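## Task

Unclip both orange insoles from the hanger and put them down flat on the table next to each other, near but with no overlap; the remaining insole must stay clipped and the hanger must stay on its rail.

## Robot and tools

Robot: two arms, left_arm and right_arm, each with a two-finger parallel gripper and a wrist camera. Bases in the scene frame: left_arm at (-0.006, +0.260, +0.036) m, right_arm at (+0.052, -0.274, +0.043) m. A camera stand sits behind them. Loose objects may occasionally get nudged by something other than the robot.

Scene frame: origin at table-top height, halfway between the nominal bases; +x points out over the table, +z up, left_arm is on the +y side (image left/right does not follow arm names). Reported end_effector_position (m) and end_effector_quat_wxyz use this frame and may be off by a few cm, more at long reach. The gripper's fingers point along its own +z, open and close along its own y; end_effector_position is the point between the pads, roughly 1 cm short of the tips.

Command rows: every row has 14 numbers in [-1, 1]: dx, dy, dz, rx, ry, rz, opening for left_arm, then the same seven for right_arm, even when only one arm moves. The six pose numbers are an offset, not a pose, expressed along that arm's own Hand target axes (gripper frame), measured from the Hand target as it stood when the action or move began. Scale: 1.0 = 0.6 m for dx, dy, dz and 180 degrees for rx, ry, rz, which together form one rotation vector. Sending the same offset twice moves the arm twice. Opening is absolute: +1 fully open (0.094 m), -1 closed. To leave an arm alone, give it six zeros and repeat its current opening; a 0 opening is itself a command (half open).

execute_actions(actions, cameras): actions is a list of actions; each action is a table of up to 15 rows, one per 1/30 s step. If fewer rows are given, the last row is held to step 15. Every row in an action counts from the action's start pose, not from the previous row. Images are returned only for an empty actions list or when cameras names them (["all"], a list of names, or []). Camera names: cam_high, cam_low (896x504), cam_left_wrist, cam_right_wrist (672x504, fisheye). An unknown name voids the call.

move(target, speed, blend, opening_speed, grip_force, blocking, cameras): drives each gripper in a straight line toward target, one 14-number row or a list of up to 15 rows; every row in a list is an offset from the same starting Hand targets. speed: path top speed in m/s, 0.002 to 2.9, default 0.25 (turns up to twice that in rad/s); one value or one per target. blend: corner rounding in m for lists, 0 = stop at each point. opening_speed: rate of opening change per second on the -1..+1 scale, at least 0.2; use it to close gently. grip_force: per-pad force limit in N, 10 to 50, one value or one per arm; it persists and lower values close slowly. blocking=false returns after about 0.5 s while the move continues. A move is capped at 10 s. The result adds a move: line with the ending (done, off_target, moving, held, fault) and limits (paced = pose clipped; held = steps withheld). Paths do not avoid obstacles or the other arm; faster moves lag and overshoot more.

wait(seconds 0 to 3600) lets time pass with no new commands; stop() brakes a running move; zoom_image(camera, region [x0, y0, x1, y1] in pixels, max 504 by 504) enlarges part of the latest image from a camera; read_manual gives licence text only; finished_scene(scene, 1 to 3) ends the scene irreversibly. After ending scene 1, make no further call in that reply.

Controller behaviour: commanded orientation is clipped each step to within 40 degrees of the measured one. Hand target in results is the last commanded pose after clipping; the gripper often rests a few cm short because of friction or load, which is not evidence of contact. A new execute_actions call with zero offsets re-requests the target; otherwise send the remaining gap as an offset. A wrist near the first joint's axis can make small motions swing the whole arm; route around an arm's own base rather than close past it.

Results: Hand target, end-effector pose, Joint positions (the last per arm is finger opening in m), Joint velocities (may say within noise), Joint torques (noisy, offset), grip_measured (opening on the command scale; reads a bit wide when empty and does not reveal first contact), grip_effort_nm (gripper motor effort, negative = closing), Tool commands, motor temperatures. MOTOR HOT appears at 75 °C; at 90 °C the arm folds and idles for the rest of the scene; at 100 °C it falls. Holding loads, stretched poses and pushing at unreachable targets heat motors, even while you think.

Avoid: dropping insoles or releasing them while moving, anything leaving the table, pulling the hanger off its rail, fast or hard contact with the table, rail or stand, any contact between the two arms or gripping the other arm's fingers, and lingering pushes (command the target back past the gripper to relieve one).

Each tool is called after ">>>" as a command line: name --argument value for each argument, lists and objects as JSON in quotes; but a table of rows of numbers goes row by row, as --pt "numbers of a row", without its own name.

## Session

>>> execute_actions --actions '[]'

>>> zoom_image --camera "cam_high" --region '[220, 40, 560, 300]'

>>> zoom_image --camera "cam_low" --region '[420, 0, 896, 270]'

Scene clock: 0.00 s.
left_arm: end_effector_position=(+0.1736, +0.0269, +0.1053) grip_measured=+1.000 grip_effort_nm=n/a end_effector_quat_wxyz=(+0.359, -0.131, +0.923, +0.052) | right_arm: end_effector_position=(+0.2906, -0.3092, +0.1659) grip_measured=+1.000 grip_effort_nm=n/a end_effector_quat_wxyz=(+0.371, -0.044, +0.927, -0.025)
Joint positions: left_arm=[-1.351 1.686 1 -0.937 -0.741 -1.646 0.094] | right_arm=[-0.268 0.705 0.525 -0.647 -0.183 -0.31 0.094]
Joint velocities: within noise
Joint torques (N m): no reading
Motor temperatures (°C): left_arm=[24 24 34 22 20 22 22] | right_arm=[23 26 32 27 22 22 25]
Heat: left arm: 34 °C; right arm: 32 °C.
Hand target: left_arm +0.1759, +0.0265, +0.1098; +0.367, -0.131, +0.920, +0.050 | right_arm +0.2928, -0.3088, +0.1722; +0.380, -0.045, +0.924, -0.025
Tool commands: left_gripper/opening=+1.0 right_gripper/opening=+1.0
camera_calibration:
cam_left_wrist: T_world_to_cam=[[0.31268, -0.94908, -0.03843, -0.01633], [-0.9349, -0.30035, -0.18907, 0.23868], [0.1679, 0.09504, -0.98121, 0.17577]] pos_world=[0.19873, 0.03949, 0.21697]
cam_right_wrist: T_world_to_cam=[[0.10385, -0.99172, 0.07549, -0.34289], [-0.97277, -0.11709, -0.20001, 0.32492], [0.20719, -0.05266, -0.97688, 0.19434]] pos_world=[0.31142, -0.29178, 0.28071]

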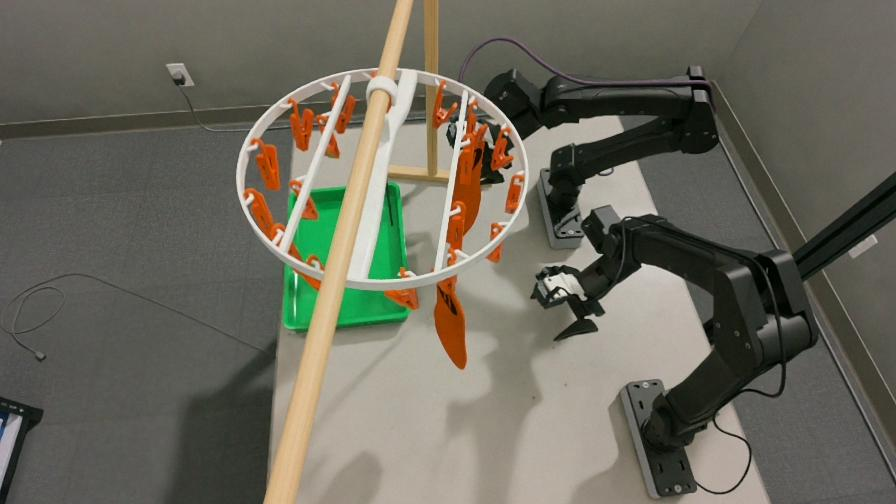

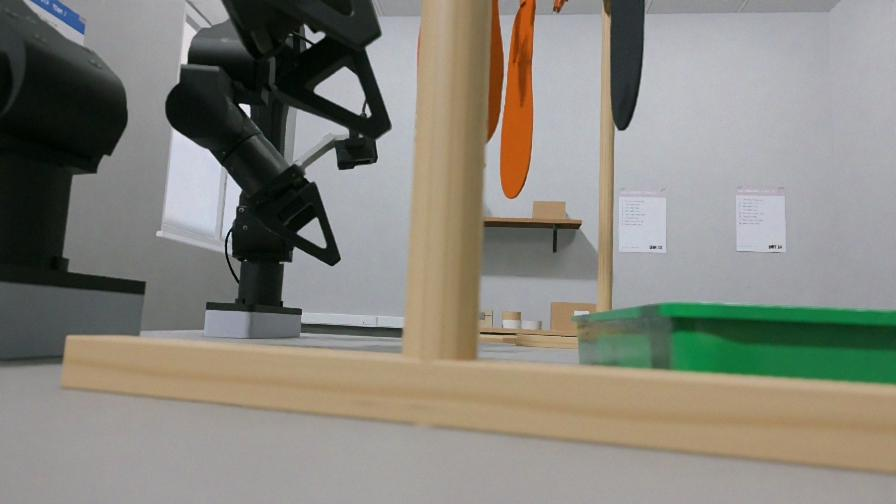

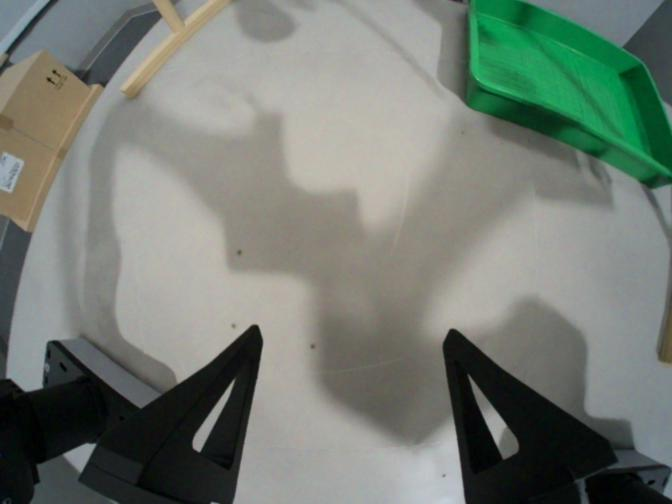

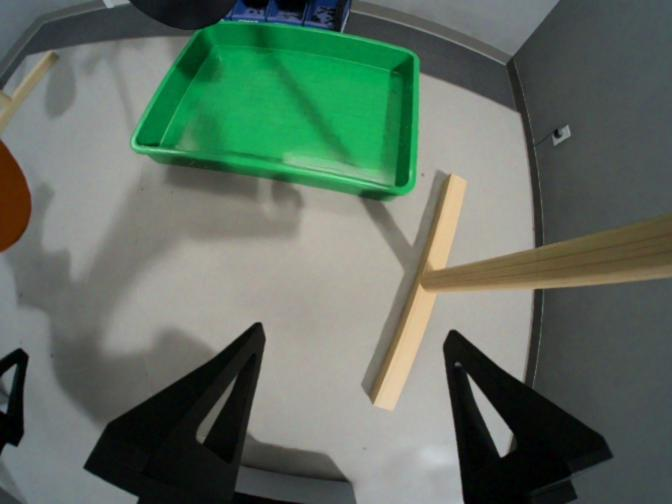

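Scaled by 1.482 from the camera's image (finer frame: 1280x720).

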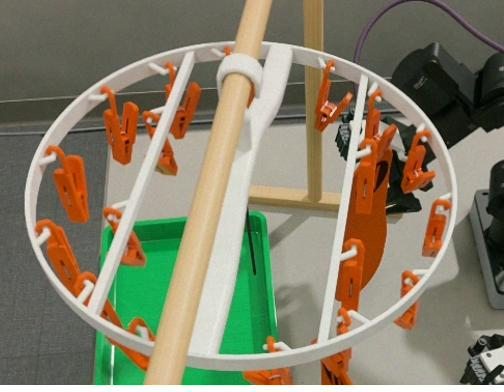

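Scaled by 1.059 from the camera's image (finer frame: 1280x720).

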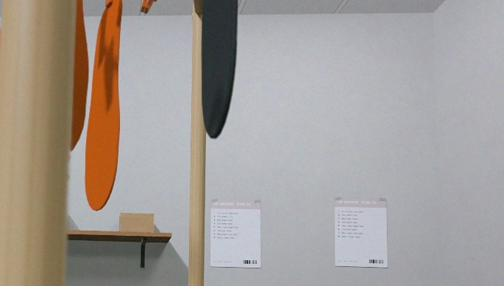

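>>> zoom_image --camera "cam_high" --region '[400, 80, 560, 240]'

>>> zoom_image --camera "cam_high" --region '[380, 230, 540, 390]'

>>> zoom_image --camera "cam_low" --region '[400, 0, 660, 220]'

Scaled by 3.150 from the camera's image (finer frame: 1280x720).

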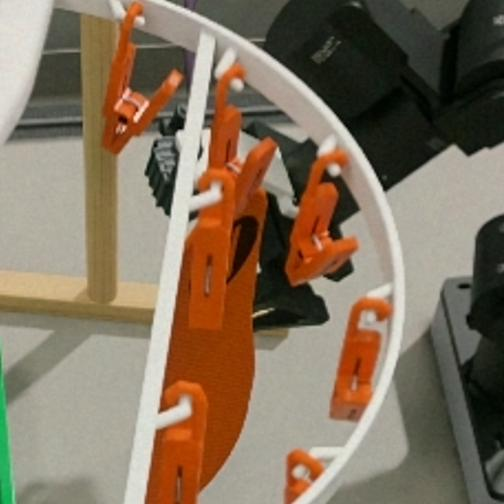

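Scaled by 3.150 from the camera's image (finer frame: 1280x720).

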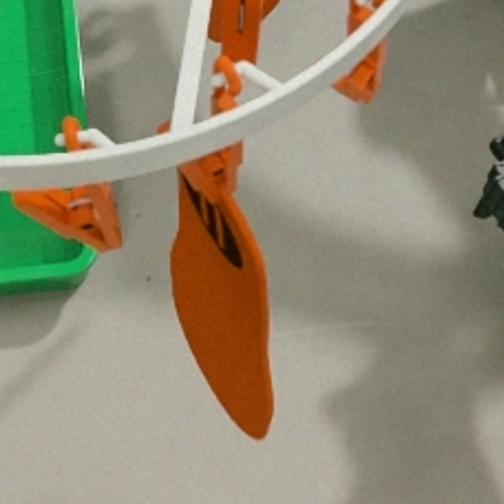

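Scaled by 1.938 from the camera's image (finer frame: 1280x720).

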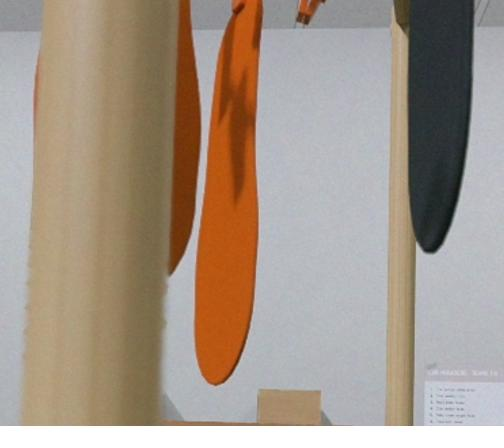

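>>> zoom_image --camera "cam_right_wrist" --region '[0, 100, 120, 280]'

>>> zoom_image --camera "cam_high" --region '[435, 130, 515, 255]'

>>> zoom_image --camera "cam_low" --region '[405, 0, 545, 210]'

Scaled by 2.800 from the camera's image (finer frame: 960x720).

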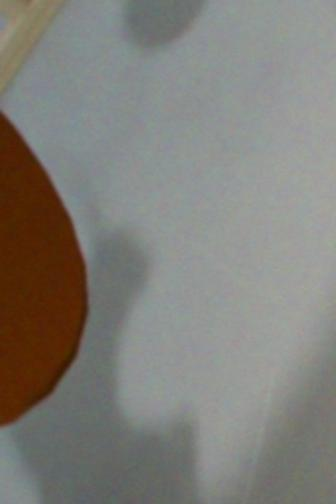

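Scaled by 4.032 from the camera's image (finer frame: 1280x720).

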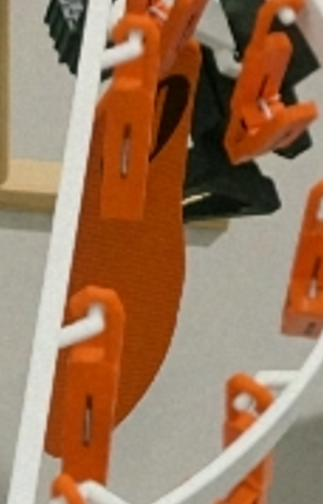

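Scaled by 2.400 from the camera's image (finer frame: 1280x720).

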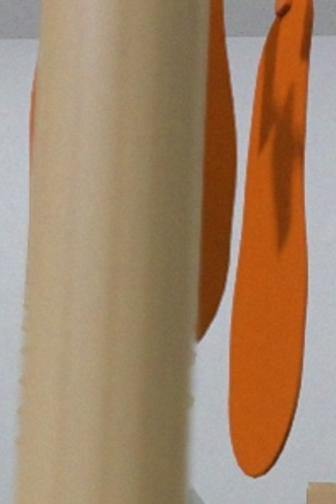

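>>> move --target '[-0.4825,0.1932,-0.0503,0.3767,-0.2220,0.1633,1.0,-0.1495,0.2090,-0.2002,-0.2534,-0.2485,-0.0792,1.0]' --speed '[0.4,0.35]' --cameras '["cam_high","cam_left_wrist","cam_right_wrist"]'

speed must be one number or a list of one number, got a list of 2; nothing of the call was run

>>> move --target '[-0.4825,0.1932,-0.0503,0.3767,-0.2220,0.1633,1.0,-0.1495,0.2090,-0.2002,-0.2534,-0.2485,-0.0792,1.0]' --speed 0.4 --cameras '["cam_high","cam_left_wrist","cam_right_wrist"]'

Scene clock: 34.63 s.
left_arm: end_effector_position=(+0.3246, +0.1938, +0.3287) grip_measured=+1.000 grip_effort_nm=0.00 end_effector_quat_wxyz=(+0.626, +0.328, +0.627, -0.327) | right_arm: end_effector_position=(+0.2644, -0.1747, +0.3144) grip_measured=+1.000 grip_effort_nm=0.00 end_effector_quat_wxyz=(+0.641, -0.302, +0.640, +0.296)
Joint positions: left_arm=[0.335 1.225 0.688 0.53 1.305 0.008 0.094] | right_arm=[-0.373 0.46 0.365 0.087 -1.264 -0.017 0.094]
Joint torques (N m): left_arm=[-0.66 -2.74 7.54 1.77 0.14 -0.05] | right_arm=[0.79 0.9 6.42 1.44 0.09 0.13]
Heat: left arm: 35 °C; right arm: 33 °C.
Hand target: left_arm +0.3253, +0.1914, +0.3304; +0.625, +0.332, +0.624, -0.332 | right_arm +0.2635, -0.1735, +0.3101; +0.641, -0.300, +0.641, +0.299
Off the commanded pose: left_arm 0.003 m, 1 deg | right_arm 0.005 m, 0 deg.
move: done; limits=paced
cam_left_wrist: T_world_to_cam=[[-0.79019, -0.61286, 0.00031, 0.38359], [-0.32288, 0.41587, -0.85018, 0.35209], [0.52092, -0.6719, -0.5265, 0.23832]] pos_world=[0.29264, 0.24879, 0.42469]
cam_right_wrist: T_world_to_cam=[[0.78486, -0.61864, 0.0358, -0.3204], [-0.30326, -0.43384, -0.84842, 0.31633], [0.5404, 0.65504, -0.52811, 0.24629]] pos_world=[0.21431, -0.2223, 0.40992]

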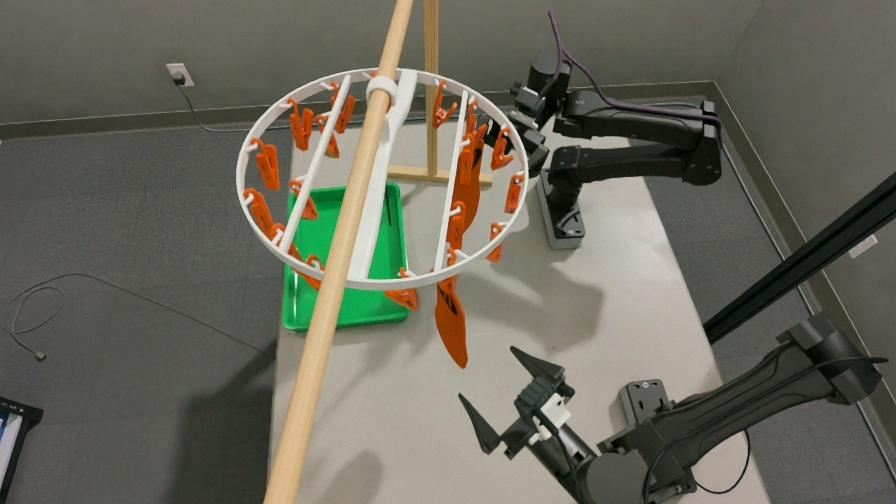

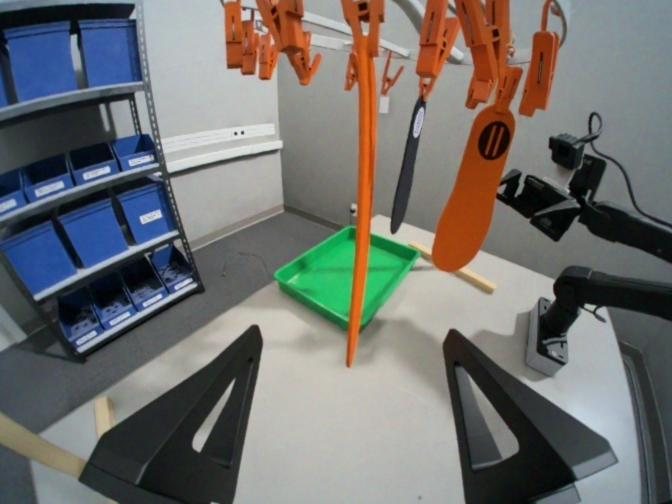

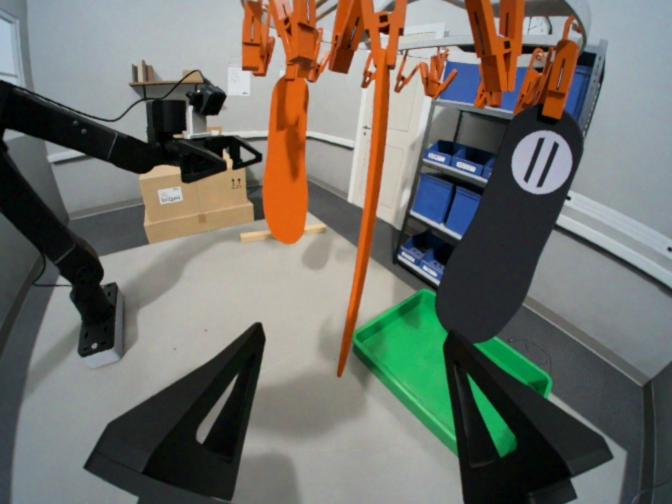

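>>> zoom_image --camera "cam_right_wrist" --region '[290, 0, 450, 400]'

>>> zoom_image --camera "cam_left_wrist" --region '[290, 0, 450, 400]'

>>> zoom_image --camera "cam_high" --region '[430, 80, 570, 260]'

Scaled by 1.260 from the camera's image (finer frame: 960x720).

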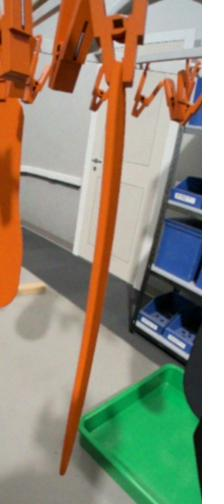

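Scaled by 1.260 from the camera's image (finer frame: 960x720).

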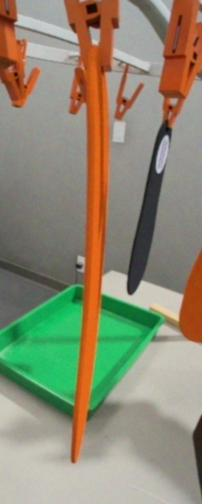

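Scaled by 2.800 from the camera's image (finer frame: 1280x720).

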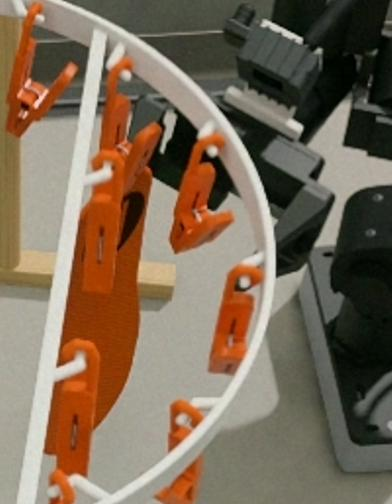

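>>> zoom_image --camera "cam_high" --region '[435, 190, 485, 265]'

Scaled by 6.720 from the camera's image (finer frame: 1280x720).

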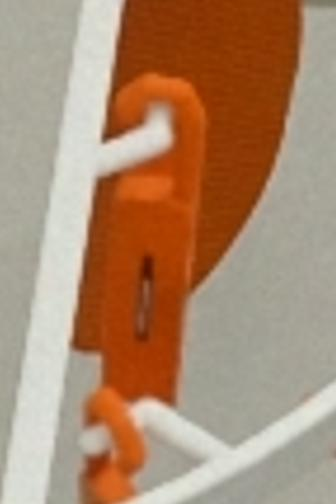

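>>> move --pt "0.0208 -0.0083 0.1367 0 0 0 0.2 0.0167 -0.0058 0.1067 0 0 0 0.2" --pt "0.0208 -0.0083 0.1367 0 0 0 -0.97 0.0167 -0.0058 0.1067 0 0 0 -0.97" --pt "0.2041 -0.0083 0.1367 0 0 0 -0.97 0.2 -0.0058 0.14 0 0 0 -0.97" --speed '[0.13,0.12,0.11]' --opening_speed 1.0 --cameras '["cam_high","cam_left_wrist","cam_right_wrist"]'

Scene clock: 57.77 s.
left_arm: end_effector_position=(+0.3672, +0.1198, +0.2147) grip_measured=-0.934 grip_effort_nm=-1.03 end_effector_quat_wxyz=(+0.630, +0.338, +0.617, -0.328) | right_arm: end_effector_position=(+0.3241, -0.1120, +0.1926) grip_measured=-0.953 grip_effort_nm=-1.03 end_effector_quat_wxyz=(+0.644, -0.302, +0.639, +0.292)
Joint positions: left_arm=[0.026 1.705 0.519 1.204 1.015 0.005 0.003] | right_arm=[0.171 1.44 0.041 1.4 -0.715 -0.015 0.002]
Joint torques (N m): left_arm=[0.01 -4.62 4.29 1.95 0.01 -0.06] | right_arm=[0.31 -2.21 3.41 1.8 -0.03 0.13]
Heat: left arm: 37 °C; right arm: 32 °C.
Hand target: left_arm +0.3671, +0.1206, +0.2079; +0.625, +0.332, +0.624, -0.332 | right_arm +0.3201, -0.1114, +0.1900; +0.641, -0.300, +0.641, +0.299
Off the commanded pose: left_arm 0.007 m, 1 deg | right_arm 0.005 m, 1 deg.
move: done
cam_left_wrist: T_world_to_cam=[[-0.80129, -0.598, -0.01806, 0.37816], [-0.29641, 0.42304, -0.85626, 0.2904], [0.51968, -0.68076, -0.51623, 0.10577]] pos_world=[0.33413, 0.17529, 0.31009]
cam_right_wrist: T_world_to_cam=[[0.78126, -0.62279, 0.04197, -0.32459], [-0.29987, -0.43344, -0.84983, 0.25757], [0.54746, 0.65136, -0.52538, 0.10545]] pos_world=[0.2731, -0.15919, 0.28791]

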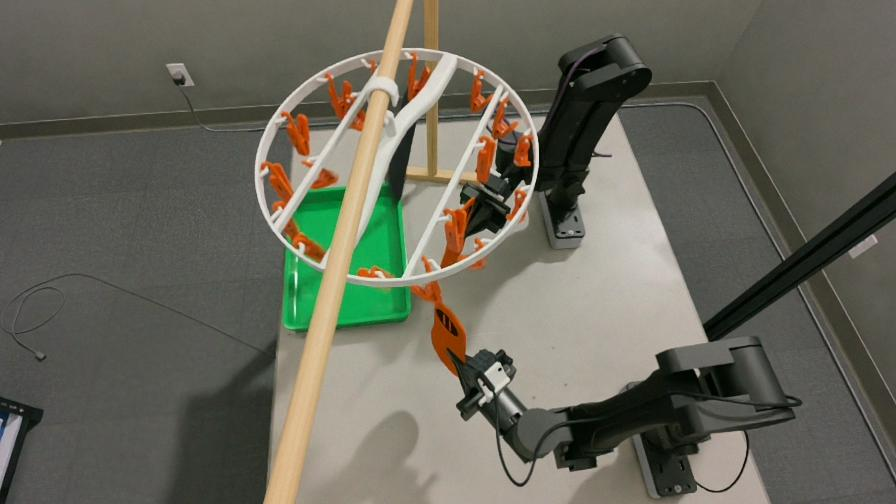

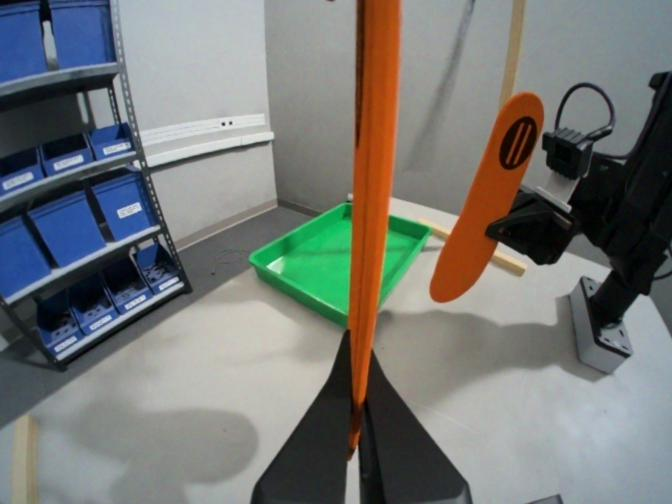

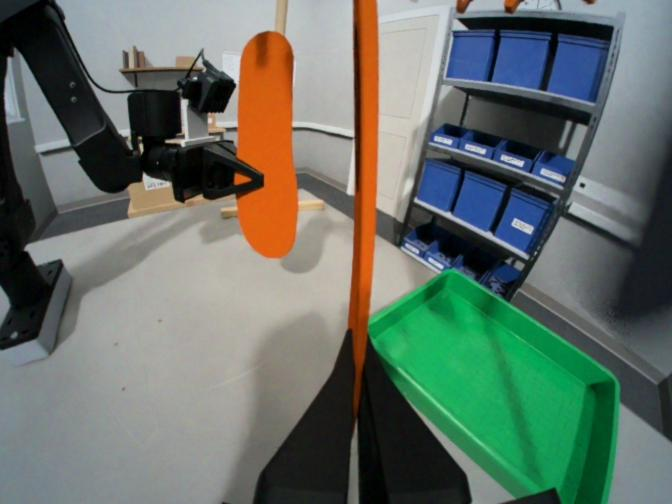

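>>> move --target '[0.1965,-0.2428,-0.1023,0.0175,0.2649,-0.4241,-0.97,0.1667,0.1772,-0.0587,-0.0437,0.2871,0.4100,-0.97]' --speed 0.42 --cameras '["cam_high","cam_low"]'

>>> zoom_image --camera "cam_high" --region '[410, 230, 620, 380]'

Scene clock: 68.63 s.
left_arm: end_effector_position=(+0.2085, +0.0938, +0.0850) grip_measured=-0.934 grip_effort_nm=-1.03 end_effector_quat_wxyz=(-0.001, -0.011, +0.871, -0.491) | right_arm: end_effector_position=(+0.2119, -0.0753, +0.0812) grip_measured=-0.953 grip_effort_nm=-1.03 end_effector_quat_wxyz=(-0.003, +0.016, +0.871, +0.490)
Joint positions: left_arm=[-0.065 1.57 0.587 -0.474 1.023 -0.147 0.003] | right_arm=[0.29 1.33 0.298 -0.104 -0.961 0.539 0.002]
Joint torques (N m): left_arm=[-0.66 -3.63 6.38 0.58 0.66 0.13] | right_arm=[0.73 -2.25 8.77 0.75 -0.74 -0.16]
Motor temperatures (°C): left_arm=[24 25 36 25 20 22 23] | right_arm=[23 26 32 32 22 22 26]
Heat: left arm: 36 °C; right arm: 32 °C.
Hand target: left_arm +0.2121, +0.0900, +0.0900; +0.000, +0.000, +0.866, -0.500 | right_arm +0.2161, -0.0702, +0.0899; +0.000, -0.001, +0.866, +0.500
Off the commanded pose: left_arm 0.007 m, 2 deg | right_arm 0.011 m, 2 deg.
move: off_target (right_arm)

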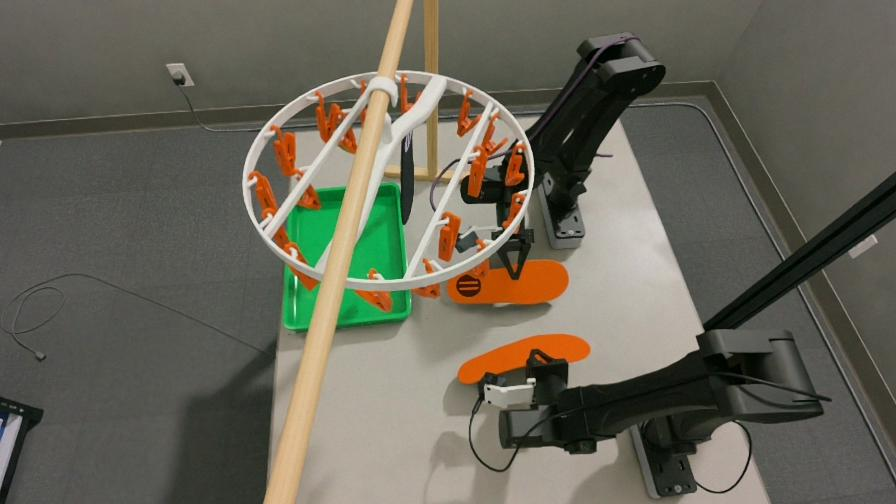

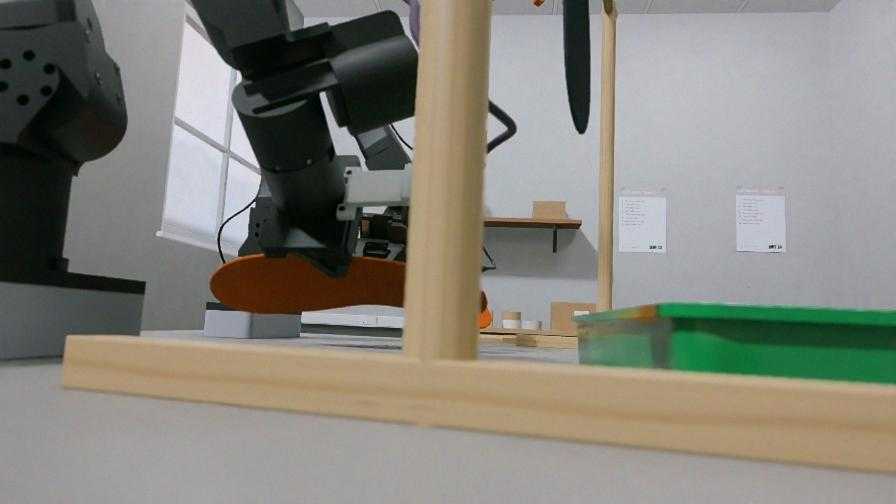

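Scaled by 2.400 from the camera's image (finer frame: 1280x720).

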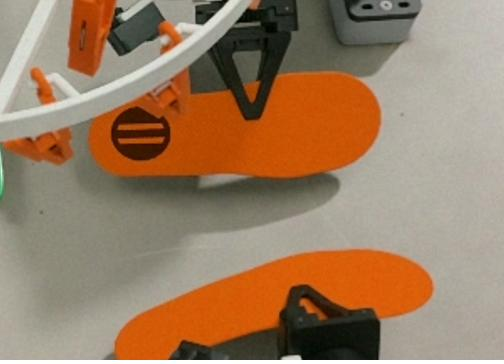

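>>> move --pt "0 0.0302 0.0810 0 0.0217 0.0125 -0.97 0 -0.0466 0.0523 0 0.0072 -0.0042 -0.97" --pt "0 0.0685 0.1030 0 0.0217 0.0125 -0.97 0 -0.0848 0.0744 0 0.0072 -0.0042 -0.97" --pt "0 0.0685 0.1030 0 0.0217 0.0125 -0.7 0 -0.0848 0.0744 0 0.0072 -0.0042 -0.7" --pt "0 0.1352 -0.0124 0 0.0217 0.0125 -0.7 0 -0.1515 -0.0411 0 0.0072 -0.0042 -0.7" --speed '[0.15,0.06,0.08,0.09]' --blend '[0.01,0,0,0]' --opening_speed 0.7 --cameras '["cam_high","cam_low"]'

>>> zoom_image --camera "cam_high" --region '[420, 250, 600, 380]'

Scene clock: 81.70 s.
left_arm: end_effector_position=(+0.2085, +0.1361, +0.0241) grip_measured=-0.703 grip_effort_nm=0.15 end_effector_quat_wxyz=(-0.022, +0.033, +0.867, -0.496) | right_arm: end_effector_position=(+0.2116, -0.1360, +0.0221) grip_measured=-0.702 grip_effort_nm=0.10 end_effector_quat_wxyz=(-0.011, -0.010, +0.869, +0.495)
Joint positions: left_arm=[0.126 1.975 0.705 -0.65 1.001 0.401 0.014] | right_arm=[-0.089 1.834 0.4 -0.37 -1.019 -0.26 0.014]
Joint torques (N m): left_arm=[0.49 -4.75 3.86 -0.25 0.5 0.11] | right_arm=[-0.84 -3.9 4.01 -0.22 -0.66 -0.18]
Heat: left arm: 35 °C; right arm: 32 °C.
Hand target: left_arm +0.2121, +0.1370, +0.0234; -0.019, +0.034, +0.865, -0.500 | right_arm +0.2163, -0.1371, +0.0235; -0.006, -0.012, +0.866, +0.500
Off the commanded pose: left_arm 0.004 m, 1 deg | right_arm 0.005 m, 1 deg.
move: done

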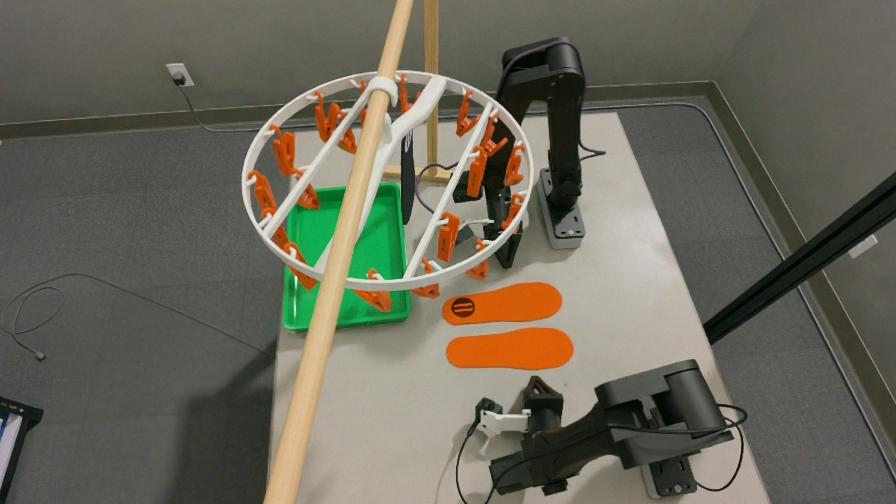

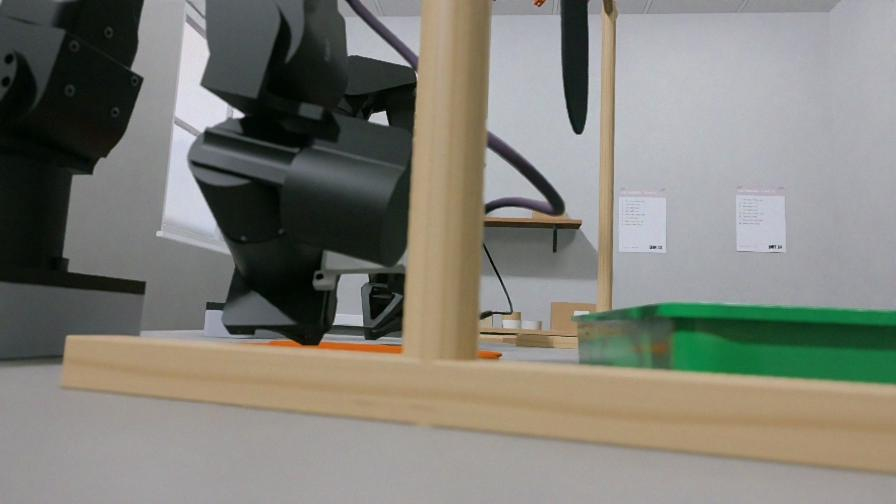

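Scaled by 2.800 from the camera's image (finer frame: 1280x720).

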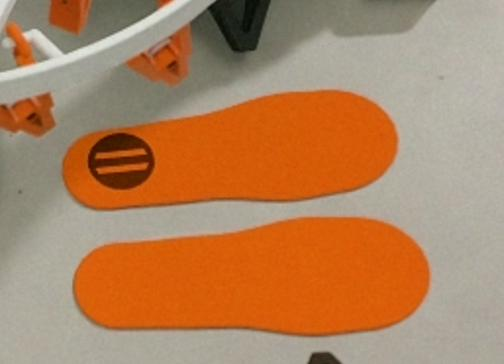

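>>> wait --seconds 0 --cameras '["cam_high"]'

Scene clock: 82.67 s.
left_arm: end_effector_position=(+0.2084, +0.1361, +0.0241) grip_measured=-0.703 grip_effort_nm=0.15 end_effector_quat_wxyz=(-0.022, +0.033, +0.867, -0.496) | right_arm: end_effector_position=(+0.2115, -0.1360, +0.0221) grip_measured=-0.702 grip_effort_nm=0.10 end_effector_quat_wxyz=(-0.011, -0.010, +0.869, +0.495)
Joint positions: left_arm=[0.126 1.975 0.705 -0.65 1.001 0.401 0.014] | right_arm=[-0.089 1.834 0.4 -0.37 -1.019 -0.261 0.014]
Joint torques (N m): left_arm=[0.44 -4.98 3.93 -0.23 0.51 0.13] | right_arm=[-0.83 -3.89 4 -0.22 -0.66 -0.17]
Heat: left arm: 35 °C; right arm: 32 °C.
Hand target: left_arm +0.2120, +0.1370, +0.0234; -0.019, +0.034, +0.865, -0.500 | right_arm +0.2163, -0.1371, +0.0235; -0.006, -0.012, +0.866, +0.500
Tool commands: left_gripper/opening=-0.7 right_gripper/opening=-0.7
Off the commanded pose: left_arm 0.004 m, 1 deg | right_arm 0.005 m, 1 deg.

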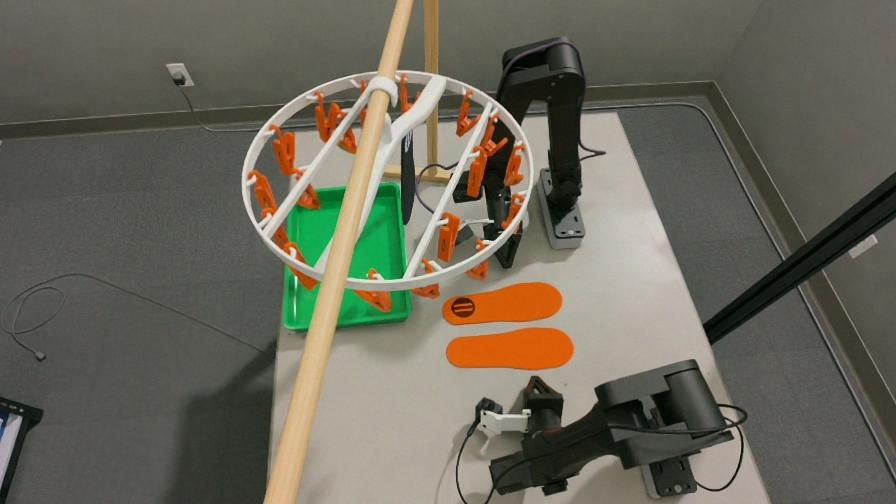

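>>> finished_scene --scene 3

The scene is finished: the task was done.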